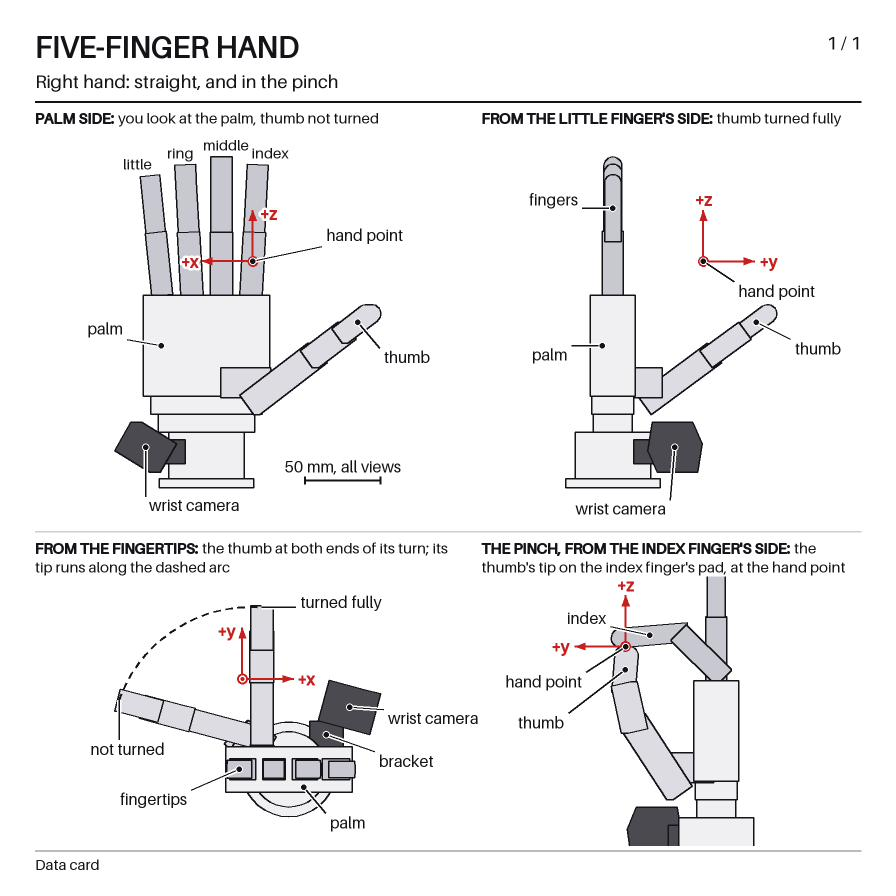

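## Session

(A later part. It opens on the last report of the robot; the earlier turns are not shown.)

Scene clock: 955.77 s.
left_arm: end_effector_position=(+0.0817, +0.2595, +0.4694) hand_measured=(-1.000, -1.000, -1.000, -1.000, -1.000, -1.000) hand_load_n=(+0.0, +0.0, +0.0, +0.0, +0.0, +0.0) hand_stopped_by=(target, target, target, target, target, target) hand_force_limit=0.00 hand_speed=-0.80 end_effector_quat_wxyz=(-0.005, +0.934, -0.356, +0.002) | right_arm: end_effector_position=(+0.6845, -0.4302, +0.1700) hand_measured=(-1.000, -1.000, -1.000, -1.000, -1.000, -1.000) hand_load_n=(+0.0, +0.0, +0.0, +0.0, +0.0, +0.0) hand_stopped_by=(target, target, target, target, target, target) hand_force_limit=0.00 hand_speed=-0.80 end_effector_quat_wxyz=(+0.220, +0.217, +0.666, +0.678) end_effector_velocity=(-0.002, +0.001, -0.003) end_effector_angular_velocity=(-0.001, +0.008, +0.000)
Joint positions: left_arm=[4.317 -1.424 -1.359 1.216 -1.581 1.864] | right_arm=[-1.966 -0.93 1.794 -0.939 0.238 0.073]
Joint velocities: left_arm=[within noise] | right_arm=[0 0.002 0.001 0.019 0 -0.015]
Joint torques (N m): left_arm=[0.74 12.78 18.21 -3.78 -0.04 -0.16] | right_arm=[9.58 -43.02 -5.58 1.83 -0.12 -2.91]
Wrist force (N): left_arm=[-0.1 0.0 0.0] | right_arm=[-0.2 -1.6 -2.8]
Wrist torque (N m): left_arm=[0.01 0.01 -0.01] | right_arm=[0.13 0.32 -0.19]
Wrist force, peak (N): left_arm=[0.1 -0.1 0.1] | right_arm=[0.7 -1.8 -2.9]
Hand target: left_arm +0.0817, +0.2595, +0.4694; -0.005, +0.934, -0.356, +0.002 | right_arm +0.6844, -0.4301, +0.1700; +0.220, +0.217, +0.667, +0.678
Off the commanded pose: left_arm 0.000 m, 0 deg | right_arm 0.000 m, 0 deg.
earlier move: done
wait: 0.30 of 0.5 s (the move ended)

move(target=[0,0,0,0,0,0,-1,-1,-1,-1,-1,-1,0,-0.8, 0.268,-0.198,0,0,0,0,-1,-1,-1,-1,-1,-1,0,-0.8], speed=0.3)

move([
  [0,0,0,0,0,0,-1,-1,-1,-1,-1,-1,0,-0.8, 0.040,-0.030,0,0,0,0,-1,-1,-1,-1,-1,-1,0,-0.8],
  [0,0,0,0,0,0,-1,-1,-1,-1,-1,-1,0,-0.8, -0.201,0.1488,0,0,0,0,-1,-1,-1,-1,-1,-1,0,-0.8],
  [0,0,0,0,0,0,-1,-1,-1,-1,-1,-1,0,-0.8, 0.067,-0.0496,0,0,0,0,-1,-1,-1,-1,-1,-1,0,-0.8],
], speed=[0.2, 2.0, 1.0], blend=[0.005, 0.02, 0], blocking=false)

wait(seconds=0.03)

wait(seconds=0.03)

wait(seconds=0.03)

wait(seconds=0.03)

wait(seconds=0.03)

wait(seconds=0.03)

wait(seconds=0.03)

wait(seconds=0.03)

wait(seconds=0.03)

wait(seconds=0.03)

wait(seconds=0.03)

wait(seconds=2)

Scene clock: 1014.93 s.
left_arm: end_effector_position=(+0.0817, +0.2595, +0.4694) hand_measured=(-1.000, -1.000, -1.000, -1.000, -1.000, -1.000) hand_load_n=(+0.0, +0.0, +0.0, +0.0, +0.0, +0.0) hand_stopped_by=(target, target, target, target, target, target) hand_force_limit=0.00 hand_speed=-0.80 end_effector_quat_wxyz=(-0.005, +0.934, -0.356, +0.002) | right_arm: end_effector_position=(+0.8452, -0.5490, +0.1700) hand_measured=(-1.000, -1.000, -1.000, -1.000, -1.000, -1.000) hand_load_n=(+0.0, +0.0, -0.5, +0.0, -0.5, +0.0) hand_stopped_by=(target, target, target, target, target, target) hand_force_limit=0.00 hand_speed=-0.80 end_effector_quat_wxyz=(+0.221, +0.217, +0.667, +0.678)
Joint positions: left_arm=[4.317 -1.424 -1.359 1.216 -1.581 1.864] | right_arm=[-2.035 -0.593 1.115 -0.625 0.169 0.102]
Joint torques (N m): left_arm=[0.27 12.48 18.14 -3.86 -0.09 -0.15] | right_arm=[9.71 -39.02 -16.56 -2.93 0.98 2.43]
Wrist force (N): left_arm=[-0.1 -0.1 -0.2] | right_arm=[-0.2 -1.8 -3.0]
Wrist torque (N m): left_arm=[0.01 0.01 0.00] | right_arm=[0.11 0.33 -0.20]
Wrist force, peak (N): left_arm=[0.2 0.1 0.3] | right_arm=[-2.3 -1.4 -3.2]
Hand target: left_arm +0.0817, +0.2595, +0.4694; -0.005, +0.934, -0.356, +0.002 | right_arm +0.8452, -0.5489, +0.1700; +0.220, +0.217, +0.667, +0.678
Off the commanded pose: left_arm 0.000 m, 0 deg | right_arm 0.000 m, 0 deg.
move: done

Scene clock: 1015.43 s.
left_arm: end_effector_position=(+0.0817, +0.2595, +0.4694) hand_measured=(-1.000, -1.000, -1.000, -1.000, -1.000, -1.000) hand_load_n=(+0.0, +0.0, +0.0, +0.0, +0.0, +0.0) hand_stopped_by=(target, target, target, target, target, target) hand_force_limit=0.00 hand_speed=-0.80 end_effector_quat_wxyz=(-0.005, +0.934, -0.356, +0.002) | right_arm: end_effector_position=(+0.8319, -0.5369, +0.1693) hand_measured=(-1.000, -1.000, -1.000, -1.000, -1.000, -1.000) hand_load_n=(+0.0, +0.0, +0.0, +0.0, +0.0, +0.0) hand_stopped_by=(target, target, target, target, target, target) hand_force_limit=0.00 hand_speed=-0.80 end_effector_quat_wxyz=(+0.217, +0.216, +0.670, +0.676) end_effector_velocity=(-0.367, +0.299, -0.004) end_effector_angular_velocity=(-0.095, +0.053, +0.078)
Joint positions: left_arm=[4.317 -1.424 -1.359 1.216 -1.581 1.864] | right_arm=[-2.029 -0.618 1.159 -0.59 0.168 0.049]
Joint velocities: left_arm=[within noise] | right_arm=[0.139 -0.823 1.594 -0.109 0.055 -0.666]
Joint torques (N m): left_arm=[0.62 11.93 17.86 -3.77 -0.12 -0.12] | right_arm=[17.55 -80.12 22.1 -2.7 0.93 -5.62]
Wrist force (N): left_arm=[0.0 0.2 -0.1] | right_arm=[-2.5 -1.9 -2.8]
Wrist torque (N m): left_arm=[0.03 0.00 0.00] | right_arm=[0.09 0.55 -0.26]
Wrist force, peak (N): left_arm=[-0.2 0.0 0.1] | right_arm=[-3.1 -1.8 -3.2]
Hand target: left_arm +0.0817, +0.2595, +0.4694; -0.005, +0.934, -0.356, +0.002 | right_arm +0.7991, -0.5149, +0.1700; +0.220, +0.217, +0.667, +0.678
Off the commanded pose: left_arm 0.000 m, 0 deg | right_arm 0.068 m, 1 deg.
move: running; path passed 1 of 3 targets

Scene clock: 1015.47 s.
left_arm: end_effector_position=(+0.0817, +0.2595, +0.4694) hand_measured=(-1.000, -1.000, -1.000, -1.000, -1.000, -1.000) hand_load_n=(+0.0, -0.5, +0.5, +0.0, +0.0, +0.0) hand_stopped_by=(target, target, target, target, target, target) hand_force_limit=0.00 hand_speed=-0.80 end_effector_quat_wxyz=(-0.005, +0.934, -0.356, +0.002) | right_arm: end_effector_position=(+0.8191, -0.5265, +0.1691) hand_measured=(-1.000, -1.000, -1.000, -1.000, -1.000, -1.000) hand_load_n=(+0.0, +0.5, +0.0, +0.0, +0.0, +0.0) hand_stopped_by=(target, target, target, target, target, target) hand_force_limit=0.00 hand_speed=-0.80 end_effector_quat_wxyz=(+0.216, +0.215, +0.672, +0.675) end_effector_velocity=(-0.420, +0.340, -0.005) end_effector_angular_velocity=(-0.103, +0.060, +0.087)
Joint positions: left_arm=[4.317 -1.424 -1.359 1.216 -1.581 1.864] | right_arm=[-2.024 -0.646 1.213 -0.594 0.17 0.027]
Joint velocities: left_arm=[within noise] | right_arm=[0.163 -0.91 1.766 -0.142 0.073 -0.714]
Joint torques (N m): left_arm=[0.05 11.99 17.58 -3.76 -0.33 -0.09] | right_arm=[16.12 -79.12 20.68 -2.94 1.15 -5.46]
Wrist force (N): left_arm=[-0.1 0.1 0.1] | right_arm=[-2.3 -1.7 -2.9]
Wrist torque (N m): left_arm=[0.01 0.02 -0.01] | right_arm=[0.13 0.54 -0.24]
Wrist force, peak (N): left_arm=[-0.1 0.1 0.1] | right_arm=[-2.3 -1.7 -2.9]
Hand target: left_arm +0.0817, +0.2595, +0.4694; -0.005, +0.934, -0.356, +0.002 | right_arm +0.7829, -0.5029, +0.1700; +0.220, +0.217, +0.667, +0.678
Off the commanded pose: left_arm 0.000 m, 0 deg | right_arm 0.084 m, 1 deg.
earlier move: running; path passed 1 of 3 targets
wait: 0.03 s; no rest

Scene clock: 1015.50 s.
left_arm: end_effector_position=(+0.0817, +0.2595, +0.4694) hand_measured=(-1.000, -1.000, -1.000, -1.000, -1.000, -1.000) hand_load_n=(+0.0, +0.0, +0.0, +0.0, +0.0, +0.0) hand_stopped_by=(target, target, target, target, target, target) hand_force_limit=0.00 hand_speed=-0.80 end_effector_quat_wxyz=(-0.005, +0.934, -0.356, +0.002) | right_arm: end_effector_position=(+0.8050, -0.5151, +0.1689) hand_measured=(-1.000, -1.000, -1.000, -1.000, -1.000, -1.000) hand_load_n=(+0.0, +0.0, +0.0, +0.0, +0.0, +0.0) hand_stopped_by=(target, target, target, target, target, target) hand_force_limit=0.00 hand_speed=-0.80 end_effector_quat_wxyz=(+0.215, +0.215, +0.674, +0.674) end_effector_velocity=(-0.457, +0.364, -0.007) end_effector_angular_velocity=(-0.103, +0.066, +0.082)
Joint positions: left_arm=[4.317 -1.424 -1.359 1.216 -1.581 1.864] | right_arm=[-2.019 -0.676 1.272 -0.6 0.173 0.004]
Joint velocities: left_arm=[within noise] | right_arm=[0.181 -0.96 1.868 -0.195 0.098 -0.709]
Joint torques (N m): left_arm=[0.74 13.12 18.06 -3.91 -0.34 -0.26] | right_arm=[12.95 -75.23 15.5 -3.67 1.71 -4.94]
Wrist force (N): left_arm=[-0.2 0.0 0.2] | right_arm=[-1.2 -1.8 -2.7]
Wrist torque (N m): left_arm=[-0.01 0.04 -0.01] | right_arm=[0.10 0.42 -0.18]
Wrist force, peak (N): left_arm=[-0.2 0.0 0.2] | right_arm=[-1.2 -1.8 -2.7]
Hand target: left_arm +0.0817, +0.2595, +0.4694; -0.005, +0.934, -0.356, +0.002 | right_arm +0.7689, -0.4925, +0.1700; +0.220, +0.217, +0.667, +0.678
Off the commanded pose: left_arm 0.000 m, 0 deg | right_arm 0.102 m, 1 deg.
earlier move: running; path passed 1 of 3 targets
wait: 0.03 s; no rest

Scene clock: 1015.53 s.
left_arm: end_effector_position=(+0.0817, +0.2595, +0.4694) hand_measured=(-1.000, -1.000, -1.000, -1.000, -1.000, -1.000) hand_load_n=(+0.0, +0.0, +0.0, +0.0, +0.0, +0.0) hand_stopped_by=(target, target, target, target, target, target) hand_force_limit=0.00 hand_speed=-0.80 end_effector_quat_wxyz=(-0.005, +0.934, -0.356, +0.002) | right_arm: end_effector_position=(+0.7902, -0.5035, +0.1687) hand_measured=(-1.000, -1.000, -1.000, -1.000, -1.000, -1.000) hand_load_n=(+0.0, +0.0, +0.0, +0.0, +0.0, +0.0) hand_stopped_by=(target, target, target, target, target, target) hand_force_limit=0.00 hand_speed=-0.80 end_effector_quat_wxyz=(+0.214, +0.214, +0.675, +0.673) end_effector_velocity=(-0.464, +0.357, -0.007) end_effector_angular_velocity=(-0.095, +0.062, +0.053)
Joint positions: left_arm=[4.317 -1.424 -1.359 1.216 -1.581 1.864] | right_arm=[-2.013 -0.707 1.332 -0.607 0.176 -0.018]
Joint velocities: left_arm=[within noise] | right_arm=[0.18 -0.956 1.866 -0.278 0.129 -0.626]
Joint torques (N m): left_arm=[0.54 12.53 18.53 -3.95 -0.3 -0.03] | right_arm=[8 -70.37 9.18 -4.16 1.89 -3.95]
Wrist force (N): left_arm=[0.2 0.0 0.0] | right_arm=[-0.2 -1.7 -2.4]
Wrist torque (N m): left_arm=[0.00 -0.02 0.02] | right_arm=[0.10 0.32 -0.12]
Wrist force, peak (N): left_arm=[0.2 0.0 0.0] | right_arm=[-0.2 -1.7 -2.4]
Hand target: left_arm +0.0817, +0.2595, +0.4694; -0.005, +0.934, -0.356, +0.002 | right_arm +0.7570, -0.4837, +0.1700; +0.220, +0.217, +0.667, +0.678
Off the commanded pose: left_arm 0.000 m, 0 deg | right_arm 0.121 m, 1 deg.
earlier move: running; path passed 1 of 3 targets
wait: 0.03 s; no rest

Scene clock: 1015.57 s.
left_arm: end_effector_position=(+0.0817, +0.2595, +0.4694) hand_measured=(-1.000, -1.000, -1.000, -1.000, -1.000, -1.000) hand_load_n=(+0.0, +0.0, -0.5, +0.0, +0.0, +0.0) hand_stopped_by=(target, target, target, target, target, target) hand_force_limit=0.00 hand_speed=-0.80 end_effector_quat_wxyz=(-0.005, +0.934, -0.356, +0.002) | right_arm: end_effector_position=(+0.7723, -0.4902, +0.1685) hand_measured=(-1.000, -1.000, -1.000, -1.000, -1.000, -1.000) hand_load_n=(-0.5, +0.0, +0.0, +0.0, +0.0, +0.0) hand_stopped_by=(target, target, target, target, target, target) hand_force_limit=0.00 hand_speed=-0.80 end_effector_quat_wxyz=(+0.213, +0.214, +0.676, +0.672) end_effector_velocity=(-0.431, +0.311, -0.001) end_effector_angular_velocity=(-0.072, +0.042, -0.003)
Joint positions: left_arm=[4.317 -1.424 -1.359 1.216 -1.581 1.864] | right_arm=[-2.006 -0.744 1.404 -0.621 0.182 -0.039]
Joint velocities: left_arm=[within noise] | right_arm=[0.157 -0.892 1.735 -0.417 0.164 -0.425]
Joint torques (N m): left_arm=[0.45 12.58 18.93 -4.07 -0.21 -0.22] | right_arm=[5.13 -63.63 1.66 -4.86 2.05 -2.87]
Wrist force (N): left_arm=[0.2 0.1 0.1] | right_arm=[0.8 -1.7 -2.3]
Wrist torque (N m): left_arm=[0.01 -0.03 0.02] | right_arm=[0.09 0.22 -0.07]
Wrist force, peak (N): left_arm=[0.2 0.1 0.1] | right_arm=[0.8 -1.7 -2.3]
Hand target: left_arm +0.0817, +0.2595, +0.4694; -0.005, +0.934, -0.356, +0.002 | right_arm +0.7473, -0.4765, +0.1700; +0.220, +0.217, +0.667, +0.678
Off the commanded pose: left_arm 0.000 m, 0 deg | right_arm 0.144 m, 2 deg.
earlier move: running; path passed 1 of 3 targets
wait: 0.03 s; no rest

Scene clock: 1015.60 s.
left_arm: end_effector_position=(+0.0817, +0.2595, +0.4694) hand_measured=(-1.000, -1.000, -1.000, -1.000, -1.000, -1.000) hand_load_n=(+0.0, +0.0, +0.0, +0.0, +0.0, +0.0) hand_stopped_by=(target, target, target, target, target, target) hand_force_limit=0.00 hand_speed=-0.80 end_effector_quat_wxyz=(-0.005, +0.934, -0.356, +0.002) | right_arm: end_effector_position=(+0.7594, -0.4812, +0.1686) hand_measured=(-1.000, -1.000, -1.000, -1.000, -1.000, -1.000) hand_load_n=(+0.0, +0.0, +0.0, +0.0, +0.0, +0.0) hand_stopped_by=(target, target, target, target, target, target) hand_force_limit=0.00 hand_speed=-0.80 end_effector_quat_wxyz=(+0.213, +0.215, +0.677, +0.671) end_effector_velocity=(-0.379, +0.257, +0.004) end_effector_angular_velocity=(-0.044, +0.019, -0.047)
Joint positions: left_arm=[4.317 -1.424 -1.359 1.216 -1.581 1.864] | right_arm=[-2.002 -0.771 1.456 -0.637 0.188 -0.048]
Joint velocities: left_arm=[within noise] | right_arm=[0.128 -0.801 1.556 -0.549 0.178 -0.212]
Joint torques (N m): left_arm=[0.34 12.06 18.28 -3.91 -0.23 -0.14] | right_arm=[4.41 -59.02 -3.86 -5.53 1.8 -1.73]
Wrist force (N): left_arm=[0.0 0.1 0.1] | right_arm=[1.6 -1.7 -2.5]
Wrist torque (N m): left_arm=[0.01 0.00 0.01] | right_arm=[0.10 0.14 -0.05]
Wrist force, peak (N): left_arm=[0.0 0.1 0.1] | right_arm=[1.6 -1.7 -2.5]
Hand target: left_arm +0.0817, +0.2595, +0.4694; -0.005, +0.934, -0.356, +0.002 | right_arm +0.7397, -0.4709, +0.1700; +0.220, +0.217, +0.667, +0.678
Off the commanded pose: left_arm 0.000 m, 0 deg | right_arm 0.159 m, 2 deg.
earlier move: running; path passed 1 of 3 targets
wait: 0.03 s; no rest

Scene clock: 1015.63 s.
left_arm: end_effector_position=(+0.0817, +0.2595, +0.4694) hand_measured=(-1.000, -1.000, -1.000, -1.000, -1.000, -1.000) hand_load_n=(+0.0, +0.0, -0.5, +0.0, +0.0, +0.0) hand_stopped_by=(target, target, target, target, target, target) hand_force_limit=0.00 hand_speed=-0.80 end_effector_quat_wxyz=(-0.005, +0.934, -0.356, +0.002) | right_arm: end_effector_position=(+0.7485, -0.4740, +0.1688) hand_measured=(-1.000, -1.000, -1.000, -1.000, -1.000, -1.000) hand_load_n=(+0.0, +0.0, +0.0, +0.0, +0.0, +0.0) hand_stopped_by=(target, target, target, target, target, target) hand_force_limit=0.00 hand_speed=-0.80 end_effector_quat_wxyz=(+0.214, +0.215, +0.677, +0.670) end_effector_velocity=(-0.314, +0.199, +0.008) end_effector_angular_velocity=(-0.018, -0.021, -0.076)
Joint positions: left_arm=[4.317 -1.424 -1.359 1.216 -1.581 1.864] | right_arm=[-1.998 -0.794 1.502 -0.657 0.194 -0.051]
Joint velocities: left_arm=[within noise] | right_arm=[0.099 -0.683 1.34 -0.688 0.175 0.005]
Joint torques (N m): left_arm=[0.68 13.23 18.27 -3.84 -0.28 -0.09] | right_arm=[3.51 -54.7 -8.34 -6.03 1.72 4.37]
Wrist force (N): left_arm=[0.1 0.1 0.1] | right_arm=[2.0 -1.7 -2.3]
Wrist torque (N m): left_arm=[0.00 -0.02 0.01] | right_arm=[0.09 0.09 -0.07]
Wrist force, peak (N): left_arm=[0.1 0.1 0.1] | right_arm=[2.0 -1.7 -2.3]
Hand target: left_arm +0.0817, +0.2595, +0.4694; -0.005, +0.934, -0.356, +0.002 | right_arm +0.7343, -0.4669, +0.1700; +0.220, +0.217, +0.667, +0.678
Off the commanded pose: left_arm 0.000 m, 0 deg | right_arm 0.172 m, 2 deg.
earlier move: running; path passed 1 of 3 targets
wait: 0.03 s; no rest

Scene clock: 1015.67 s.
left_arm: end_effector_position=(+0.0817, +0.2595, +0.4694) hand_measured=(-1.000, -1.000, -1.000, -1.000, -1.000, -1.000) hand_load_n=(+0.0, +0.0, +0.0, +0.5, +0.0, +0.0) hand_stopped_by=(target, target, target, target, target, target) hand_force_limit=0.00 hand_speed=-0.80 end_effector_quat_wxyz=(-0.005, +0.934, -0.356, +0.002) | right_arm: end_effector_position=(+0.7398, -0.4687, +0.1691) hand_measured=(-1.000, -1.000, -1.000, -1.000, -1.000, -1.000) hand_load_n=(+0.0, +0.0, +0.0, +0.0, +0.0, +0.0) hand_stopped_by=(target, target, target, target, target, target) hand_force_limit=0.00 hand_speed=-0.80 end_effector_quat_wxyz=(+0.215, +0.216, +0.677, +0.670) end_effector_velocity=(-0.239, +0.143, +0.012) end_effector_angular_velocity=(+0.032, -0.036, -0.086)
Joint positions: left_arm=[4.317 -1.424 -1.359 1.216 -1.581 1.864] | right_arm=[-1.995 -0.814 1.541 -0.682 0.199 -0.046]
Joint velocities: left_arm=[within noise] | right_arm=[0.073 -0.554 1.102 -0.821 0.157 0.259]
Joint torques (N m): left_arm=[0.18 12.98 17.99 -3.9 -0.21 -0.11] | right_arm=[4.23 -50.55 -11.11 -6.11 1.65 5.52]
Wrist force (N): left_arm=[0.0 0.0 0.0] | right_arm=[2.0 -1.4 -3.0]
Wrist torque (N m): left_arm=[0.00 0.00 0.00] | right_arm=[0.16 0.12 -0.21]
Wrist force, peak (N): left_arm=[0.0 0.0 0.0] | right_arm=[2.0 -1.4 -3.0]
Hand target: left_arm +0.0817, +0.2595, +0.4694; -0.005, +0.934, -0.356, +0.002 | right_arm +0.7311, -0.4644, +0.1700; +0.220, +0.217, +0.667, +0.678
Off the commanded pose: left_arm 0.000 m, 0 deg | right_arm 0.183 m, 2 deg.
earlier move: running; path passed 1 of 3 targets
wait: 0.03 s; no rest

Scene clock: 1015.70 s.
left_arm: end_effector_position=(+0.0817, +0.2595, +0.4694) hand_measured=(-1.000, -1.000, -1.000, -1.000, -1.000, -1.000) hand_load_n=(+0.0, +0.0, +0.0, +0.0, +0.0, +0.0) hand_stopped_by=(target, target, target, target, target, target) hand_force_limit=0.00 hand_speed=-0.80 end_effector_quat_wxyz=(-0.005, +0.934, -0.356, +0.002) | right_arm: end_effector_position=(+0.7335, -0.4650, +0.1695) hand_measured=(-1.000, -1.000, -1.000, -1.000, -1.000, -1.000) hand_load_n=(+0.0, +0.0, +0.0, +0.0, +0.0, +0.0) hand_stopped_by=(target, target, target, target, target, target) hand_force_limit=0.00 hand_speed=-0.80 end_effector_quat_wxyz=(+0.216, +0.217, +0.676, +0.671) end_effector_velocity=(-0.162, +0.091, +0.013) end_effector_angular_velocity=(+0.079, -0.052, -0.081)
Joint positions: left_arm=[4.317 -1.424 -1.359 1.216 -1.581 1.864] | right_arm=[-1.993 -0.829 1.572 -0.71 0.203 -0.034]
Joint velocities: left_arm=[within noise] | right_arm=[0.051 -0.412 0.852 -0.926 0.129 0.481]
Joint torques (N m): left_arm=[-0.39 12.71 18.68 -3.95 -0.16 -0.19] | right_arm=[4.94 -45.77 -15.54 -5.97 1.64 6.06]
Wrist force (N): left_arm=[0.0 0.1 0.0] | right_arm=[2.4 -1.2 -3.0]
Wrist torque (N m): left_arm=[0.01 0.00 0.00] | right_arm=[0.20 0.07 -0.20]
Wrist force, peak (N): left_arm=[0.0 0.1 0.0] | right_arm=[2.4 -1.2 -3.0]
Hand target: left_arm +0.0817, +0.2595, +0.4694; -0.005, +0.934, -0.356, +0.002 | right_arm +0.7300, -0.4636, +0.1700; +0.220, +0.217, +0.667, +0.678
Off the commanded pose: left_arm 0.000 m, 0 deg | right_arm 0.190 m, 1 deg.
earlier move: running; path passed 1 of 3 targets
wait: 0.03 s; no rest

Scene clock: 1015.73 s.
left_arm: end_effector_position=(+0.0817, +0.2595, +0.4694) hand_measured=(-1.000, -1.000, -1.000, -1.000, -1.000, -1.000) hand_load_n=(+0.5, +0.0, +0.0, +0.0, +0.0, +0.0) hand_stopped_by=(target, target, target, target, target, target) hand_force_limit=0.00 hand_speed=-0.80 end_effector_quat_wxyz=(-0.005, +0.934, -0.356, +0.002) | right_arm: end_effector_position=(+0.7297, -0.4630, +0.1699) hand_measured=(-1.000, -1.000, -1.000, -1.000, -1.000, -1.000) hand_load_n=(+0.0, +0.0, +0.0, +0.0, +0.0, +0.0) hand_stopped_by=(target, target, target, target, target, target) hand_force_limit=0.00 hand_speed=-0.80 end_effector_quat_wxyz=(+0.217, +0.217, +0.674, +0.672) end_effector_velocity=(-0.086, +0.043, +0.013) end_effector_angular_velocity=(+0.112, -0.070, -0.067)
Joint positions: left_arm=[4.317 -1.424 -1.359 1.216 -1.581 1.864] | right_arm=[-1.992 -0.84 1.594 -0.741 0.207 -0.015]
Joint velocities: left_arm=[within noise] | right_arm=[0.031 -0.264 0.593 -0.977 0.096 0.643]
Joint torques (N m): left_arm=[-0.2 12.39 18.01 -3.92 -0.22 -0.1] | right_arm=[4.5 -42.56 -18.61 -5.64 1.74 5.82]
Wrist force (N): left_arm=[0.1 -0.1 0.0] | right_arm=[2.1 -1.3 -3.1]
Wrist torque (N m): left_arm=[-0.02 -0.01 0.01] | right_arm=[0.19 0.10 -0.22]
Wrist force, peak (N): left_arm=[0.1 -0.1 0.0] | right_arm=[2.1 -1.3 -3.1]
Hand target: left_arm +0.0817, +0.2595, +0.4694; -0.005, +0.934, -0.356, +0.002 | right_arm +0.7310, -0.4644, +0.1700; +0.220, +0.217, +0.667, +0.678
Off the commanded pose: left_arm 0.000 m, 0 deg | right_arm 0.194 m, 1 deg.
earlier move: running; path passed 1 of 3 targets
wait: 0.03 s; no rest

Scene clock: 1015.77 s.
left_arm: end_effector_position=(+0.0817, +0.2595, +0.4694) hand_measured=(-1.000, -1.000, -1.000, -1.000, -1.000, -1.000) hand_load_n=(+0.0, +0.0, +0.0, +0.0, +0.0, +0.0) hand_stopped_by=(target, target, target, target, target, target) hand_force_limit=0.00 hand_speed=-0.80 end_effector_quat_wxyz=(-0.005, +0.934, -0.356, +0.002) | right_arm: end_effector_position=(+0.7283, -0.4625, +0.1703) hand_measured=(-1.000, -1.000, -1.000, -1.000, -1.000, -1.000) hand_load_n=(+0.0, +0.0, +0.0, +0.0, +0.0, +0.0) hand_stopped_by=(target, target, target, target, target, target) hand_force_limit=0.00 hand_speed=-0.80 end_effector_quat_wxyz=(+0.219, +0.217, +0.672, +0.674) end_effector_velocity=(+0.005, -0.013, +0.007) end_effector_angular_velocity=(+0.130, -0.075, -0.044)
Joint positions: left_arm=[4.317 -1.424 -1.359 1.216 -1.581 1.864] | right_arm=[-1.991 -0.846 1.611 -0.779 0.21 0.012]
Joint velocities: left_arm=[within noise] | right_arm=[0.005 -0.07 0.247 -0.889 0.051 0.711]
Joint torques (N m): left_arm=[0.28 12.8 18.03 -3.8 0 -0.19] | right_arm=[4.29 -41.9 -24.28 -4.56 1.55 5.36]
Wrist force (N): left_arm=[0.0 0.0 0.0] | right_arm=[2.1 -1.6 -3.0]
Wrist torque (N m): left_arm=[0.00 0.00 0.00] | right_arm=[0.15 0.09 -0.23]
Wrist force, peak (N): left_arm=[0.0 0.0 0.0] | right_arm=[2.1 -1.6 -3.0]
Hand target: left_arm +0.0817, +0.2595, +0.4694; -0.005, +0.934, -0.356, +0.002 | right_arm +0.7342, -0.4668, +0.1700; +0.220, +0.217, +0.667, +0.678
Off the commanded pose: left_arm 0.000 m, 0 deg | right_arm 0.195 m, 1 deg.
earlier move: running; path passed 2 of 3 targets
wait: 0.03 s; no rest

Scene clock: 1015.80 s.
left_arm: end_effector_position=(+0.0817, +0.2595, +0.4694) hand_measured=(-1.000, -1.000, -1.000, -1.000, -1.000, -1.000) hand_load_n=(+0.0, +0.0, +0.0, +0.0, +0.0, +0.0) hand_stopped_by=(target, target, target, target, target, target) hand_force_limit=0.00 hand_speed=-0.80 end_effector_quat_wxyz=(-0.005, +0.934, -0.356, +0.002) | right_arm: end_effector_position=(+0.7296, -0.4636, +0.1705) hand_measured=(-1.000, -1.000, -1.000, -1.000, -1.000, -1.000) hand_load_n=(+0.0, +0.0, +0.0, +0.0, +0.0, +0.0) hand_stopped_by=(target, target, target, target, target, target) hand_force_limit=0.00 hand_speed=-0.80 end_effector_quat_wxyz=(+0.219, +0.217, +0.670, +0.675) end_effector_velocity=(+0.070, -0.051, +0.005) end_effector_angular_velocity=(+0.114, -0.070, -0.023)
Joint positions: left_arm=[4.317 -1.424 -1.359 1.216 -1.581 1.864] | right_arm=[-1.992 -0.845 1.613 -0.803 0.211 0.034]
Joint velocities: left_arm=[within noise] | right_arm=[-0.015 0.075 -0.044 -0.667 0.013 0.632]
Joint torques (N m): left_arm=[0.85 12.12 18.53 -4.05 -0.1 -0.28] | right_arm=[-19.39 -15.63 -39.21 -3.37 1.04 4.14]
Wrist force (N): left_arm=[0.0 0.0 0.0] | right_arm=[1.8 -1.7 -2.8]
Wrist torque (N m): left_arm=[0.00 0.00 0.01] | right_arm=[0.13 0.11 -0.25]
Wrist force, peak (N): left_arm=[0.0 0.0 0.0] | right_arm=[1.8 -1.7 -2.8]
Hand target: left_arm +0.0817, +0.2595, +0.4694; -0.005, +0.934, -0.356, +0.002 | right_arm +0.7396, -0.4707, +0.1700; +0.220, +0.217, +0.667, +0.678
Off the commanded pose: left_arm 0.000 m, 0 deg | right_arm 0.194 m, 1 deg.
earlier move: running; path passed 2 of 3 targets
wait: 0.03 s; no rest

Scene clock: 1016.63 s.
left_arm: end_effector_position=(+0.0817, +0.2595, +0.4694) hand_measured=(-1.000, -1.000, -1.000, -1.000, -1.000, -1.000) hand_load_n=(+0.0, +0.0, +0.0, +0.0, +0.0, +0.0) hand_stopped_by=(target, target, target, target, target, target) hand_force_limit=0.00 hand_speed=-0.80 end_effector_quat_wxyz=(-0.005, +0.934, -0.356, +0.002) | right_arm: end_effector_position=(+0.8853, -0.5785, +0.1700) hand_measured=(-1.000, -1.000, -1.000, -1.000, -1.000, -1.000) hand_load_n=(+0.0, +0.0, +0.0, +0.0, +0.0, +0.0) hand_stopped_by=(target, target, target, target, target, target) hand_force_limit=0.00 hand_speed=-0.80 end_effector_quat_wxyz=(+0.220, +0.217, +0.666, +0.679) end_effector_velocity=(+0.002, -0.002, +0.002) end_effector_angular_velocity=(-0.013, +0.002, -0.003)
Joint positions: left_arm=[4.317 -1.424 -1.359 1.216 -1.581 1.864] | right_arm=[-2.046 -0.476 0.877 -0.515 0.158 0.113]
Joint velocities: left_arm=[within noise] | right_arm=[-0.002 0.02 -0.057 0.111 0 -0.079]
Joint torques (N m): left_arm=[0.06 12.98 19.11 -3.92 -0.23 -0.12] | right_arm=[-11.22 -43.35 -22.1 1.87 1.49 -2.58]
Wrist force (N): left_arm=[0.0 0.1 0.0] | right_arm=[-0.3 -1.7 -2.9]
Wrist torque (N m): left_arm=[0.01 0.00 0.00] | right_arm=[0.14 0.34 -0.18]
Wrist force, peak (N): left_arm=[-0.2 0.3 0.1] | right_arm=[-2.7 -1.8 -3.2]
Hand target: left_arm +0.0817, +0.2595, +0.4694; -0.005, +0.934, -0.356, +0.002 | right_arm +0.8854, -0.5787, +0.1700; +0.220, +0.217, +0.667, +0.678
Off the commanded pose: left_arm 0.000 m, 0 deg | right_arm 0.000 m, 0 deg.
earlier move: done
wait: 0.83 of 2 s (the move ended)

move(target=[0,0,0,0,0,0,-1,-1,-1,-1,-1,-1,0,-0.8, -0.005,0.028,0,0,0,0.0206,-1,-1,-1,-1,-1,-1,0,-0.8], speed=0.3)

execute_actions([
  [[0,0,0,0,0,0,-1,-1,-1,-1,-1,-1,0,-0.8,0,0,0,0,0,0,-1,-1,-1,-1,-1,-1,0,-0.8],[0,0,0,0,0,0,-1,-1,-1,-1,-1,-1,0,-0.8,0,0,0,0,0,0,-1,-1,-1,-1,-1,-1,0,-0.8],[0,0,0,0,0,0,-1,-1,-1,-1,-1,-1,0,-0.8,0,0,0,0,0,0,-1,-1,-1,-1,-1,-1,0,-0.8],[0,0,0,0,0,0,-1,-1,-1,-1,-1,-1,0,-0.8,0,0,0,0,0,0,-1,-1,-1,-1,-1,-1,0,-0.8],[0,0,0,0,0,0,-1,-1,-1,-1,-1,-1,0,-0.8,0,0,0,0,0,0,-1,-1,-1,-1,-1,-1,0,-0.8],[0,0,0,0,0,0,-1,-1,-1,-1,-1,-1,0,-0.8,0,0,0,0,0,0,-1,-1,-1,-1,-1,-1,0,-0.8],[0,0,0,0,0,0,-1,-1,-1,-1,-1,-1,0,-0.8,0,0,0,0,0,0,-1,-1,-1,-1,-1,-1,0,-0.8],[0,0,0,0,0,0,-1,-1,-1,-1,-1,-1,0,-0.8,0,0,0,0,0,0,-1,-1,-1,-1,-1,-1,0,-0.8],[0,0,0,0,0,0,-1,-1,-1,-1,-1,-1,0,-0.8,0,0,0,0,0,0,-1,-1,-1,-1,-1,-1,0,-0.8],[0,0,0,0,0,0,-1,-1,-1,-1,-1,-1,0,-0.8,0,0,0,0,0,0,-1,-1,-1,-1,-1,-1,0,-0.8],[0,0,0,0,0,0,-1,-1,-1,-1,-1,-1,0,-0.8,0,0,0,0,0,0,-1,-1,-1,-1,-1,-1,0,-0.8],[0,0,0,0,0,0,-1,-1,-1,-1,-1,-1,0,-0.8,0,0,0,0,0,0,-1,-1,-1,-1,-1,-1,0,-0.8],[0,0,0,0,0,0,-1,-1,-1,-1,-1,-1,0,-0.8,0,0,0,0,0,0,-1,-1,-1,-1,-1,-1,0,-0.8],[0,0,0,0,0,0,-1,-1,-1,-1,-1,-1,0,-0.8,0,0,0,0,0,0,-1,-1,-1,-1,-1,-1,0,-0.8],[0,0,0,0,0,0,-1,-1,-1,-1,-1,-1,0,-0.8,-0.2232,0.2474,0,0,0,0,-1,-1,-1,-1,-1,-1,0,-0.8]],
])

wait(seconds=0.03)

wait(seconds=0.03)

wait(seconds=0.03)

wait(seconds=0.03)

wait(seconds=0.03)

wait(seconds=0.03)

wait(seconds=0.03)

wait(seconds=0.03)

wait(seconds=0.03)

wait(seconds=0.03)

Scene clock: 1302.63 s.
left_arm: end_effector_position=(+0.0817, +0.2595, +0.4694) hand_measured=(-1.000, -1.000, -1.000, -1.000, -1.000, -1.000) hand_load_n=(+0.5, -0.5, +0.0, +0.0, +0.0, +0.0) hand_stopped_by=(target, target, target, target, target, target) hand_force_limit=0.00 hand_speed=-0.80 end_effector_quat_wxyz=(-0.005, +0.934, -0.356, +0.002) | right_arm: end_effector_position=(+0.8824, -0.5618, +0.1699) hand_measured=(-1.000, -1.000, -1.000, -1.000, -1.000, -1.000) hand_load_n=(+0.0, +0.0, +0.0, +0.0, +0.0, +0.0) hand_stopped_by=(target, target, target, target, target, target) hand_force_limit=0.00 hand_speed=-0.80 end_effector_quat_wxyz=(+0.198, +0.195, +0.673, +0.685)
Joint positions: left_arm=[4.317 -1.424 -1.359 1.216 -1.581 1.864] | right_arm=[-2.034 -0.469 0.863 -0.558 0.106 0.163]
Joint torques (N m): left_arm=[0.66 12.81 19.19 -4.01 -0.17 -0.12] | right_arm=[-7.98 -66.59 -18.54 -0.19 1.24 0.9]
Wrist force (N): left_arm=[0.2 0.1 0.1] | right_arm=[-0.4 -1.7 -2.9]
Wrist torque (N m): left_arm=[0.01 -0.02 0.01] | right_arm=[0.14 0.33 -0.31]
Wrist force, peak (N): left_arm=[-0.2 0.0 0.3] | right_arm=[-0.4 -1.7 -3.2]
Hand target: left_arm +0.0817, +0.2595, +0.4694; -0.005, +0.934, -0.356, +0.002 | right_arm +0.8824, -0.5619, +0.1700; +0.198, +0.195, +0.673, +0.685
Off the commanded pose: left_arm 0.000 m, 0 deg | right_arm 0.000 m, 0 deg.
move: done

Scene clock: 1303.73 s.
left_arm: end_effector_position=(+0.0817, +0.2595, +0.4694) hand_measured=(-1.000, -1.000, -1.000, -1.000, -1.000, -1.000) hand_load_n=(+0.0, +0.0, -0.5, +0.0, +0.0, +0.0) hand_stopped_by=(target, target, target, target, target, target) hand_force_limit=0.00 hand_speed=-0.80 end_effector_quat_wxyz=(-0.005, +0.934, -0.356, +0.002) | right_arm: end_effector_position=(+0.8435, -0.5109, +0.1689) hand_measured=(-1.000, -1.000, -1.000, -1.000, -1.000, -1.000) hand_load_n=(+0.0, +0.0, +0.0, +0.0, +0.5, +0.0) hand_stopped_by=(target, target, target, target, target, target) hand_force_limit=0.00 hand_speed=-0.80 end_effector_quat_wxyz=(+0.189, +0.188, +0.680, +0.683)
Joint positions: left_arm=[4.317 -1.424 -1.359 1.216 -1.581 1.864] | right_arm=[-1.997 -0.562 1.045 -0.529 0.117 0.046]
Joint torques (N m): left_arm=[-0.29 12.24 18.55 -4.08 -0.13 -0.13] | right_arm=[9.76 -59.91 -18.42 2.14 0.04 -2.22]
Wrist force (N): left_arm=[0.1 -0.1 0.0] | right_arm=[-0.3 -1.8 -2.9]
Wrist torque (N m): left_arm=[-0.01 -0.02 0.01] | right_arm=[0.12 0.32 -0.21]
Wrist force, peak (N): left_arm=[0.0 -0.1 0.3] | right_arm=[-12.4 -8.8 -11.5]
Hand target: left_arm +0.0817, +0.2595, +0.4694; -0.005, +0.934, -0.356, +0.002 | right_arm +0.8355, -0.5099, +0.1700; +0.198, +0.195, +0.673, +0.685
Off the commanded pose: left_arm 0.000 m, 0 deg | right_arm 0.136 m, 2 deg; position clipped.

Scene clock: 1303.77 s.
left_arm: end_effector_position=(+0.0817, +0.2595, +0.4694) hand_measured=(-1.000, -1.000, -1.000, -1.000, -1.000, -1.000) hand_load_n=(+0.0, +0.0, +0.0, +0.0, +0.0, +0.0) hand_stopped_by=(target, target, target, target, target, target) hand_force_limit=0.00 hand_speed=-0.80 end_effector_quat_wxyz=(-0.005, +0.934, -0.356, +0.002) | right_arm: end_effector_position=(+0.8435, -0.5109, +0.1689) hand_measured=(-1.000, -1.000, -1.000, -1.000, -1.000, -1.000) hand_load_n=(+0.0, +0.0, +0.0, +0.0, +0.0, +0.0) hand_stopped_by=(target, target, target, target, target, target) hand_force_limit=0.00 hand_speed=-0.80 end_effector_quat_wxyz=(+0.189, +0.188, +0.680, +0.683)
Joint positions: left_arm=[4.317 -1.424 -1.359 1.216 -1.581 1.864] | right_arm=[-1.997 -0.562 1.045 -0.529 0.117 0.046]
Joint torques (N m): left_arm=[-0.64 13.66 18.59 -4.26 -0.16 -0.31] | right_arm=[9.68 -60.83 -18.86 2.04 0.13 -2.19]
Wrist force (N): left_arm=[-0.1 -0.1 0.1] | right_arm=[-0.3 -1.5 -2.7]
Wrist torque (N m): left_arm=[-0.03 0.02 0.00] | right_arm=[0.16 0.33 -0.20]
Wrist force, peak (N): left_arm=[-0.1 -0.1 0.1] | right_arm=[-0.3 -1.5 -2.7]
Hand target: left_arm +0.0817, +0.2595, +0.4694; -0.005, +0.934, -0.356, +0.002 | right_arm +0.8355, -0.5099, +0.1700; +0.198, +0.195, +0.673, +0.685
Off the commanded pose: left_arm 0.000 m, 0 deg | right_arm 0.136 m, 2 deg; position clipped.
wait: 0.03 s; no rest

Scene clock: 1303.80 s.
left_arm: end_effector_position=(+0.0817, +0.2595, +0.4694) hand_measured=(-1.000, -1.000, -1.000, -1.000, -1.000, -1.000) hand_load_n=(+0.0, +0.0, +0.0, +0.0, +0.0, +0.0) hand_stopped_by=(target, target, target, target, target, target) hand_force_limit=0.00 hand_speed=-0.80 end_effector_quat_wxyz=(-0.005, +0.934, -0.356, +0.002) | right_arm: end_effector_position=(+0.8435, -0.5109, +0.1689) hand_measured=(-1.000, -1.000, -1.000, -1.000, -1.000, -1.000) hand_load_n=(+0.0, +0.0, +0.0, +0.0, +0.0, +0.0) hand_stopped_by=(target, target, target, target, target, target) hand_force_limit=0.00 hand_speed=-0.80 end_effector_quat_wxyz=(+0.189, +0.188, +0.680, +0.683)
Joint positions: left_arm=[4.317 -1.424 -1.359 1.216 -1.581 1.864] | right_arm=[-1.997 -0.562 1.045 -0.529 0.117 0.046]
Joint torques (N m): left_arm=[0.59 13.1 18.62 -4.22 -0.2 -0.2] | right_arm=[9.4 -61.19 -18.95 2.02 0.28 -1.88]
Wrist force (N): left_arm=[0.2 0.1 0.0] | right_arm=[-0.2 -1.5 -3.0]
Wrist torque (N m): left_arm=[0.01 -0.03 0.01] | right_arm=[0.16 0.32 -0.20]
Wrist force, peak (N): left_arm=[0.2 0.1 0.0] | right_arm=[-0.2 -1.5 -3.0]
Hand target: left_arm +0.0817, +0.2595, +0.4694; -0.005, +0.934, -0.356, +0.002 | right_arm +0.8355, -0.5099, +0.1700; +0.198, +0.195, +0.673, +0.685
Off the commanded pose: left_arm 0.000 m, 0 deg | right_arm 0.136 m, 2 deg; position clipped.
wait: 0.03 s; no rest

Scene clock: 1303.83 s.
left_arm: end_effector_position=(+0.0817, +0.2595, +0.4694) hand_measured=(-1.000, -1.000, -1.000, -1.000, -1.000, -1.000) hand_load_n=(+0.0, +0.0, +0.0, +0.0, +0.0, +0.0) hand_stopped_by=(target, target, target, target, target, target) hand_force_limit=0.00 hand_speed=-0.80 end_effector_quat_wxyz=(-0.005, +0.934, -0.356, +0.002) | right_arm: end_effector_position=(+0.8435, -0.5109, +0.1689) hand_measured=(-1.000, -1.000, -1.000, -1.000, -1.000, -1.000) hand_load_n=(+0.0, +0.0, +0.0, +0.0, +0.0, +0.0) hand_stopped_by=(target, target, target, target, target, target) hand_force_limit=0.00 hand_speed=-0.80 end_effector_quat_wxyz=(+0.189, +0.188, +0.680, +0.683)
Joint positions: left_arm=[4.317 -1.424 -1.359 1.216 -1.581 1.864] | right_arm=[-1.997 -0.562 1.045 -0.529 0.117 0.046]
Joint torques (N m): left_arm=[-0.07 12.16 18.04 -4.18 -0.16 -0.02] | right_arm=[9.49 -61.97 -19.51 2.13 0.21 -1.84]
Wrist force (N): left_arm=[0.0 0.0 0.1] | right_arm=[-0.4 -1.6 -3.1]
Wrist torque (N m): left_arm=[-0.01 0.00 0.01] | right_arm=[0.17 0.35 -0.22]
Wrist force, peak (N): left_arm=[0.0 0.0 0.1] | right_arm=[-0.4 -1.6 -3.1]
Hand target: left_arm +0.0817, +0.2595, +0.4694; -0.005, +0.934, -0.356, +0.002 | right_arm +0.8355, -0.5099, +0.1700; +0.198, +0.195, +0.673, +0.685
Off the commanded pose: left_arm 0.000 m, 0 deg | right_arm 0.136 m, 2 deg; position clipped.
wait: 0.03 s; no rest

Scene clock: 1303.87 s.
left_arm: end_effector_position=(+0.0817, +0.2595, +0.4694) hand_measured=(-1.000, -1.000, -1.000, -1.000, -1.000, -1.000) hand_load_n=(+0.0, +0.0, +0.0, +0.0, +0.0, +0.0) hand_stopped_by=(target, target, target, target, target, target) hand_force_limit=0.00 hand_speed=-0.80 end_effector_quat_wxyz=(-0.005, +0.934, -0.356, +0.002) | right_arm: end_effector_position=(+0.8435, -0.5109, +0.1689) hand_measured=(-1.000, -1.000, -1.000, -1.000, -1.000, -1.000) hand_load_n=(+0.5, +0.0, +0.0, +0.0, +0.0, +0.0) hand_stopped_by=(target, target, target, target, target, target) hand_force_limit=0.00 hand_speed=-0.80 end_effector_quat_wxyz=(+0.189, +0.188, +0.680, +0.683)
Joint positions: left_arm=[4.317 -1.424 -1.359 1.216 -1.581 1.864] | right_arm=[-1.997 -0.562 1.045 -0.529 0.117 0.046]
Joint torques (N m): left_arm=[-0.39 12.72 17.89 -4.37 -0.22 -0.1] | right_arm=[9.86 -62.55 -19.56 2.18 0.53 -1.94]
Wrist force (N): left_arm=[0.0 -0.1 0.0] | right_arm=[-0.5 -1.7 -2.9]
Wrist torque (N m): left_arm=[-0.01 0.00 0.00] | right_arm=[0.14 0.35 -0.22]
Wrist force, peak (N): left_arm=[0.0 -0.1 0.0] | right_arm=[-0.5 -1.7 -2.9]
Hand target: left_arm +0.0817, +0.2595, +0.4694; -0.005, +0.934, -0.356, +0.002 | right_arm +0.8355, -0.5099, +0.1700; +0.198, +0.195, +0.673, +0.685
Off the commanded pose: left_arm 0.000 m, 0 deg | right_arm 0.136 m, 2 deg; position clipped.
wait: 0.03 s; no rest

Scene clock: 1303.90 s.
left_arm: end_effector_position=(+0.0817, +0.2595, +0.4694) hand_measured=(-1.000, -1.000, -1.000, -1.000, -1.000, -1.000) hand_load_n=(+0.0, +0.0, +0.0, +0.0, +0.0, +0.0) hand_stopped_by=(target, target, target, target, target, target) hand_force_limit=0.00 hand_speed=-0.80 end_effector_quat_wxyz=(-0.005, +0.934, -0.356, +0.002) | right_arm: end_effector_position=(+0.8435, -0.5109, +0.1689) hand_measured=(-1.000, -1.000, -1.000, -1.000, -1.000, -1.000) hand_load_n=(+0.0, +0.0, +0.0, +0.0, +0.0, +0.0) hand_stopped_by=(target, target, target, target, target, target) hand_force_limit=0.00 hand_speed=-0.80 end_effector_quat_wxyz=(+0.189, +0.188, +0.680, +0.683)
Joint positions: left_arm=[4.317 -1.424 -1.359 1.216 -1.581 1.864] | right_arm=[-1.997 -0.562 1.045 -0.529 0.117 0.046]
Joint torques (N m): left_arm=[0.04 13.16 18.73 -4.2 -0.14 -0.07] | right_arm=[9.69 -63.5 -20.89 2.05 0.57 -2.04]
Wrist force (N): left_arm=[0.1 -0.1 -0.2] | right_arm=[-0.5 -1.5 -3.1]
Wrist torque (N m): left_arm=[-0.01 -0.01 0.01] | right_arm=[0.18 0.36 -0.21]
Wrist force, peak (N): left_arm=[0.1 -0.1 -0.2] | right_arm=[-0.5 -1.5 -3.1]
Hand target: left_arm +0.0817, +0.2595, +0.4694; -0.005, +0.934, -0.356, +0.002 | right_arm +0.8355, -0.5099, +0.1700; +0.198, +0.195, +0.673, +0.685
Off the commanded pose: left_arm 0.000 m, 0 deg | right_arm 0.136 m, 2 deg; position clipped.
wait: 0.03 s; no rest

Scene clock: 1303.93 s.
left_arm: end_effector_position=(+0.0817, +0.2595, +0.4694) hand_measured=(-1.000, -1.000, -1.000, -1.000, -1.000, -1.000) hand_load_n=(+0.0, +0.0, +0.0, +0.0, +0.0, +0.0) hand_stopped_by=(target, target, target, target, target, target) hand_force_limit=0.00 hand_speed=-0.80 end_effector_quat_wxyz=(-0.005, +0.934, -0.356, +0.002) | right_arm: end_effector_position=(+0.8435, -0.5109, +0.1689) hand_measured=(-1.000, -1.000, -1.000, -1.000, -1.000, -1.000) hand_load_n=(+0.0, +0.0, +0.0, +0.0, +0.0, +0.0) hand_stopped_by=(target, target, target, target, target, target) hand_force_limit=0.00 hand_speed=-0.80 end_effector_quat_wxyz=(+0.189, +0.188, +0.680, +0.683)
Joint positions: left_arm=[4.317 -1.424 -1.359 1.216 -1.581 1.864] | right_arm=[-1.997 -0.562 1.045 -0.529 0.117 0.046]
Joint torques (N m): left_arm=[-0.3 13.29 18.28 -4.34 -0.1 -0.07] | right_arm=[9.8 -63.61 -20.43 2.23 0.74 -1.73]
Wrist force (N): left_arm=[0.1 0.0 0.0] | right_arm=[-0.5 -1.6 -3.1]
Wrist torque (N m): left_arm=[0.00 -0.01 0.01] | right_arm=[0.15 0.36 -0.22]
Wrist force, peak (N): left_arm=[0.1 0.0 0.0] | right_arm=[-0.5 -1.6 -3.1]
Hand target: left_arm +0.0817, +0.2595, +0.4694; -0.005, +0.934, -0.356, +0.002 | right_arm +0.8355, -0.5099, +0.1700; +0.198, +0.195, +0.673, +0.685
Off the commanded pose: left_arm 0.000 m, 0 deg | right_arm 0.136 m, 2 deg; position clipped.
wait: 0.03 s; no rest

Scene clock: 1303.97 s.
left_arm: end_effector_position=(+0.0817, +0.2595, +0.4694) hand_measured=(-1.000, -1.000, -1.000, -1.000, -1.000, -1.000) hand_load_n=(+0.0, +0.0, +0.0, +0.0, +0.0, +0.0) hand_stopped_by=(target, target, target, target, target, target) hand_force_limit=0.00 hand_speed=-0.80 end_effector_quat_wxyz=(-0.005, +0.934, -0.356, +0.002) | right_arm: end_effector_position=(+0.8435, -0.5109, +0.1689) hand_measured=(-1.000, -1.000, -1.000, -1.000, -1.000, -1.000) hand_load_n=(+0.0, +0.0, +0.0, +0.0, +0.0, +0.0) hand_stopped_by=(target, target, target, target, target, target) hand_force_limit=0.00 hand_speed=-0.80 end_effector_quat_wxyz=(+0.189, +0.188, +0.680, +0.683)
Joint positions: left_arm=[4.317 -1.424 -1.359 1.216 -1.581 1.864] | right_arm=[-1.997 -0.562 1.045 -0.529 0.117 0.046]
Joint torques (N m): left_arm=[-0.23 12.81 18.41 -4.23 -0.15 -0.01] | right_arm=[9.81 -64.25 -20.49 2.09 0.8 -1.76]
Wrist force (N): left_arm=[0.1 0.1 0.0] | right_arm=[-0.2 -1.8 -2.9]
Wrist torque (N m): left_arm=[0.01 -0.01 0.01] | right_arm=[0.13 0.31 -0.20]
Wrist force, peak (N): left_arm=[0.1 0.1 0.0] | right_arm=[-0.2 -1.8 -2.9]
Hand target: left_arm +0.0817, +0.2595, +0.4694; -0.005, +0.934, -0.356, +0.002 | right_arm +0.8355, -0.5099, +0.1700; +0.198, +0.195, +0.673, +0.685
Off the commanded pose: left_arm 0.000 m, 0 deg | right_arm 0.136 m, 2 deg; position clipped.
wait: 0.03 s; no rest

Scene clock: 1304.00 s.
left_arm: end_effector_position=(+0.0817, +0.2595, +0.4694) hand_measured=(-1.000, -1.000, -1.000, -1.000, -1.000, -1.000) hand_load_n=(+0.0, -0.5, +0.0, +0.0, +0.0, +0.0) hand_stopped_by=(target, target, target, target, target, target) hand_force_limit=0.00 hand_speed=-0.80 end_effector_quat_wxyz=(-0.005, +0.934, -0.356, +0.002) | right_arm: end_effector_position=(+0.8435, -0.5109, +0.1690) hand_measured=(-1.000, -1.000, -1.000, -1.000, -1.000, -1.000) hand_load_n=(+0.5, -0.5, +0.0, -0.5, +0.0, +0.0) hand_stopped_by=(target, target, target, target, target, target) hand_force_limit=0.00 hand_speed=-0.80 end_effector_quat_wxyz=(+0.189, +0.188, +0.680, +0.683)
Joint positions: left_arm=[4.317 -1.424 -1.359 1.216 -1.581 1.864] | right_arm=[-1.997 -0.562 1.045 -0.529 0.117 0.046]
Joint torques (N m): left_arm=[0.25 13 18.8 -4.33 -0.16 -0.12] | right_arm=[10.11 -62.79 -20.53 2.27 0.87 -1.71]
Wrist force (N): left_arm=[0.1 0.0 0.0] | right_arm=[-0.3 -1.6 -2.7]
Wrist torque (N m): left_arm=[0.00 -0.01 0.01] | right_arm=[0.14 0.32 -0.21]
Wrist force, peak (N): left_arm=[0.1 0.0 0.0] | right_arm=[-0.3 -1.6 -2.7]
Hand target: left_arm +0.0817, +0.2595, +0.4694; -0.005, +0.934, -0.356, +0.002 | right_arm +0.8355, -0.5099, +0.1700; +0.198, +0.195, +0.673, +0.685
Off the commanded pose: left_arm 0.000 m, 0 deg | right_arm 0.136 m, 2 deg; position clipped.
wait: 0.03 s; no rest

Scene clock: 1304.03 s.
left_arm: end_effector_position=(+0.0817, +0.2595, +0.4694) hand_measured=(-1.000, -1.000, -1.000, -1.000, -1.000, -1.000) hand_load_n=(+0.0, +0.0, +0.0, +0.0, +0.0, +0.0) hand_stopped_by=(target, target, target, target, target, target) hand_force_limit=0.00 hand_speed=-0.80 end_effector_quat_wxyz=(-0.005, +0.934, -0.356, +0.002) | right_arm: end_effector_position=(+0.8435, -0.5109, +0.1690) hand_measured=(-1.000, -1.000, -1.000, -1.000, -1.000, -1.000) hand_load_n=(+0.0, +0.0, +0.0, +0.0, +0.0, +0.0) hand_stopped_by=(target, target, target, target, target, target) hand_force_limit=0.00 hand_speed=-0.80 end_effector_quat_wxyz=(+0.189, +0.188, +0.680, +0.683)
Joint positions: left_arm=[4.317 -1.424 -1.359 1.216 -1.581 1.864] | right_arm=[-1.997 -0.562 1.045 -0.529 0.117 0.046]
Joint torques (N m): left_arm=[-0.49 12.06 18.08 -4.29 -0.18 -0.01] | right_arm=[10.23 -64.32 -20.81 2.3 0.88 -1.58]
Wrist force (N): left_arm=[0.0 0.1 0.0] | right_arm=[-0.4 -1.8 -3.0]
Wrist torque (N m): left_arm=[0.01 0.00 0.00] | right_arm=[0.13 0.35 -0.21]
Wrist force, peak (N): left_arm=[0.0 0.1 0.0] | right_arm=[-0.4 -1.8 -3.0]
Hand target: left_arm +0.0817, +0.2595, +0.4694; -0.005, +0.934, -0.356, +0.002 | right_arm +0.8355, -0.5099, +0.1700; +0.198, +0.195, +0.673, +0.685
Off the commanded pose: left_arm 0.000 m, 0 deg | right_arm 0.136 m, 2 deg; position clipped.
wait: 0.03 s; no rest

Scene clock: 1304.07 s.
left_arm: end_effector_position=(+0.0817, +0.2595, +0.4694) hand_measured=(-1.000, -1.000, -1.000, -1.000, -1.000, -1.000) hand_load_n=(+0.0, +0.0, +0.0, +0.0, +0.0, +0.0) hand_stopped_by=(target, target, target, target, target, target) hand_force_limit=0.00 hand_speed=-0.80 end_effector_quat_wxyz=(-0.005, +0.934, -0.356, +0.002) | right_arm: end_effector_position=(+0.8435, -0.5109, +0.1690) hand_measured=(-1.000, -1.000, -1.000, -1.000, -1.000, -1.000) hand_load_n=(+0.0, +0.0, +0.0, +0.5, +0.0, +0.0) hand_stopped_by=(target, target, target, target, target, target) hand_force_limit=0.00 hand_speed=-0.80 end_effector_quat_wxyz=(+0.189, +0.188, +0.680, +0.683)
Joint positions: left_arm=[4.317 -1.424 -1.359 1.216 -1.581 1.864] | right_arm=[-1.997 -0.562 1.045 -0.529 0.117 0.046]
Joint torques (N m): left_arm=[0.47 13.12 18.3 -4.14 -0.24 -0.2] | right_arm=[10.12 -64.58 -21.56 2.3 0.9 -1.64]
Wrist force (N): left_arm=[0.1 0.0 0.1] | right_arm=[-0.5 -1.5 -3.1]
Wrist torque (N m): left_arm=[-0.01 -0.01 0.02] | right_arm=[0.17 0.35 -0.21]
Wrist force, peak (N): left_arm=[0.1 0.0 0.1] | right_arm=[-0.5 -1.5 -3.1]
Hand target: left_arm +0.0817, +0.2595, +0.4694; -0.005, +0.934, -0.356, +0.002 | right_arm +0.8355, -0.5099, +0.1700; +0.198, +0.195, +0.673, +0.685
Off the commanded pose: left_arm 0.000 m, 0 deg | right_arm 0.136 m, 2 deg; position clipped.
wait: 0.03 s; no rest

move(target=[0,0,0,0,0,0,-1,-1,-1,-1,-1,-1,0,-0.8, 0.0782,-0.0867,0,0,0,0,-1,-1,-1,-1,-1,-1,0,-0.8], speed=0.3)

execute_actions([
  [[0,0,0,0,0,0,-1,-1,-1,-1,-1,-1,0,-0.8,0,0,0,0,0,0,-1,-1,-1,-1,-1,-1,0,-0.8],[0,0,0,0,0,0,-1,-1,-1,-1,-1,-1,0,-0.8,0,0,0,0,0,0,-1,-1,-1,-1,-1,-1,0,-0.8],[0,0,0,0,0,0,-1,-1,-1,-1,-1,-1,0,-0.8,0,0,0,0,0,0,-1,-1,-1,-1,-1,-1,0,-0.8],[0,0,0,0,0,0,-1,-1,-1,-1,-1,-1,0,-0.8,0,0,0,0,0,0,-1,-1,-1,-1,-1,-1,0,-0.8],[0,0,0,0,0,0,-1,-1,-1,-1,-1,-1,0,-0.8,0,0,0,0,0,0,-1,-1,-1,-1,-1,-1,0,-0.8],[0,0,0,0,0,0,-1,-1,-1,-1,-1,-1,0,-0.8,0,0,0,0,0,0,-1,-1,-1,-1,-1,-1,0,-0.8],[0,0,0,0,0,0,-1,-1,-1,-1,-1,-1,0,-0.8,0,0,0,0,0,0,-1,-1,-1,-1,-1,-1,0,-0.8],[0,0,0,0,0,0,-1,-1,-1,-1,-1,-1,0,-0.8,0,0,0,0,0,0,-1,-1,-1,-1,-1,-1,0,-0.8],[0,0,0,0,0,0,-1,-1,-1,-1,-1,-1,0,-0.8,0,0,0,0,0,0,-1,-1,-1,-1,-1,-1,0,-0.8],[0,0,0,0,0,0,-1,-1,-1,-1,-1,-1,0,-0.8,0,0,0,0,0,0,-1,-1,-1,-1,-1,-1,0,-0.8],[0,0,0,0,0,0,-1,-1,-1,-1,-1,-1,0,-0.8,-0.2232,0.2474,0,0,0,0.021,-1,-1,-1,-1,-1,-1,0,-0.8],[0,0,0,0,0,0,-1,-1,-1,-1,-1,-1,0,-0.8,-0.2232,0.2474,0,0,0,0.042,-1,-1,-1,-1,-1,-1,0,-0.8],[0,0,0,0,0,0,-1,-1,-1,-1,-1,-1,0,-0.8,-0.2232,0.2474,0,0,0,0.063,-1,-1,-1,-1,-1,-1,0,-0.8],[0,0,0,0,0,0,-1,-1,-1,-1,-1,-1,0,-0.8,-0.2232,0.2474,0,0,0,0.084,-1,-1,-1,-1,-1,-1,0,-0.8],[0,0,0,0,0,0,-1,-1,-1,-1,-1,-1,0,-0.8,-0.2232,0.2474,0,0,0,0.105,-1,-1,-1,-1,-1,-1,0,-0.8]],
])

Scene clock: 1364.77 s.
left_arm: end_effector_position=(+0.0817, +0.2595, +0.4694) hand_measured=(-1.000, -1.000, -1.000, -1.000, -1.000, -1.000) hand_load_n=(+0.0, +0.0, +0.0, +0.0, +0.0, -0.5) hand_stopped_by=(target, target, target, target, target, target) hand_force_limit=0.00 hand_speed=-0.80 end_effector_quat_wxyz=(-0.005, +0.934, -0.356, +0.002) | right_arm: end_effector_position=(+0.8824, -0.5620, +0.1699) hand_measured=(-1.000, -1.000, -1.000, -1.000, -1.000, -1.000) hand_load_n=(+0.0, +0.0, +0.0, +0.0, +0.0, +0.0) hand_stopped_by=(target, target, target, target, target, target) hand_force_limit=0.00 hand_speed=-0.80 end_effector_quat_wxyz=(+0.198, +0.195, +0.673, +0.685)
Joint positions: left_arm=[4.317 -1.424 -1.359 1.216 -1.581 1.864] | right_arm=[-2.034 -0.469 0.863 -0.558 0.106 0.163]
Joint torques (N m): left_arm=[0.82 12.76 19.06 -4.38 -0.2 -0.05] | right_arm=[10.35 -64.92 -20.56 -2.83 1.16 -1.76]
Wrist force (N): left_arm=[0.2 0.0 0.0] | right_arm=[-0.4 -1.6 -2.8]
Wrist torque (N m): left_arm=[0.00 -0.02 0.02] | right_arm=[0.15 0.34 -0.33]
Wrist force, peak (N): left_arm=[0.0 -0.1 0.4] | right_arm=[-1.2 -1.7 -3.5]
Hand target: left_arm +0.0817, +0.2595, +0.4694; -0.005, +0.934, -0.356, +0.002 | right_arm +0.8824, -0.5619, +0.1700; +0.198, +0.195, +0.673, +0.685
Off the commanded pose: left_arm 0.000 m, 0 deg | right_arm 0.000 m, 0 deg.
move: done

Scene clock: 1365.83 s.
left_arm: end_effector_position=(+0.0817, +0.2595, +0.4694) hand_measured=(-1.000, -1.000, -1.000, -1.000, -1.000, -1.000) hand_load_n=(+0.0, +0.0, +0.0, +0.0, +0.0, +0.0) hand_stopped_by=(target, target, target, target, target, target) hand_force_limit=0.00 hand_speed=-0.80 end_effector_quat_wxyz=(-0.005, +0.934, -0.356, +0.002) | right_arm: end_effector_position=(+0.8017, -0.4639, +0.1699) hand_measured=(-1.000, -1.000, -1.000, -1.000, -1.000, -1.000) hand_load_n=(-0.5, +0.0, +0.0, +0.0, +0.0, +0.0) hand_stopped_by=(target, target, target, target, target, target) hand_force_limit=0.00 hand_speed=-0.80 end_effector_quat_wxyz=(+0.084, +0.089, +0.709, +0.694)
Joint positions: left_arm=[4.317 -1.424 -1.359 1.216 -1.581 1.864] | right_arm=[-1.973 -0.547 0.994 -0.589 -0.154 0.144]
Joint torques (N m): left_arm=[0.35 12.44 19.1 -4.35 -0.13 -0.17] | right_arm=[7.95 -46.34 -10.26 -2.64 0.52 2.82]
Wrist force (N): left_arm=[0.1 0.0 0.0] | right_arm=[-0.4 -1.5 -2.6]
Wrist torque (N m): left_arm=[0.01 -0.01 0.00] | right_arm=[0.14 0.33 -0.27]
Wrist force, peak (N): left_arm=[-0.2 0.2 0.1] | right_arm=[-12.0 -6.0 -10.4]
Hand target: left_arm +0.0817, +0.2595, +0.4694; -0.005, +0.934, -0.356, +0.002 | right_arm +0.7940, -0.4595, +0.1708; +0.083, +0.082, +0.696, +0.708
Off the commanded pose: left_arm 0.000 m, 0 deg | right_arm 0.073 m, 2 deg; position clipped.


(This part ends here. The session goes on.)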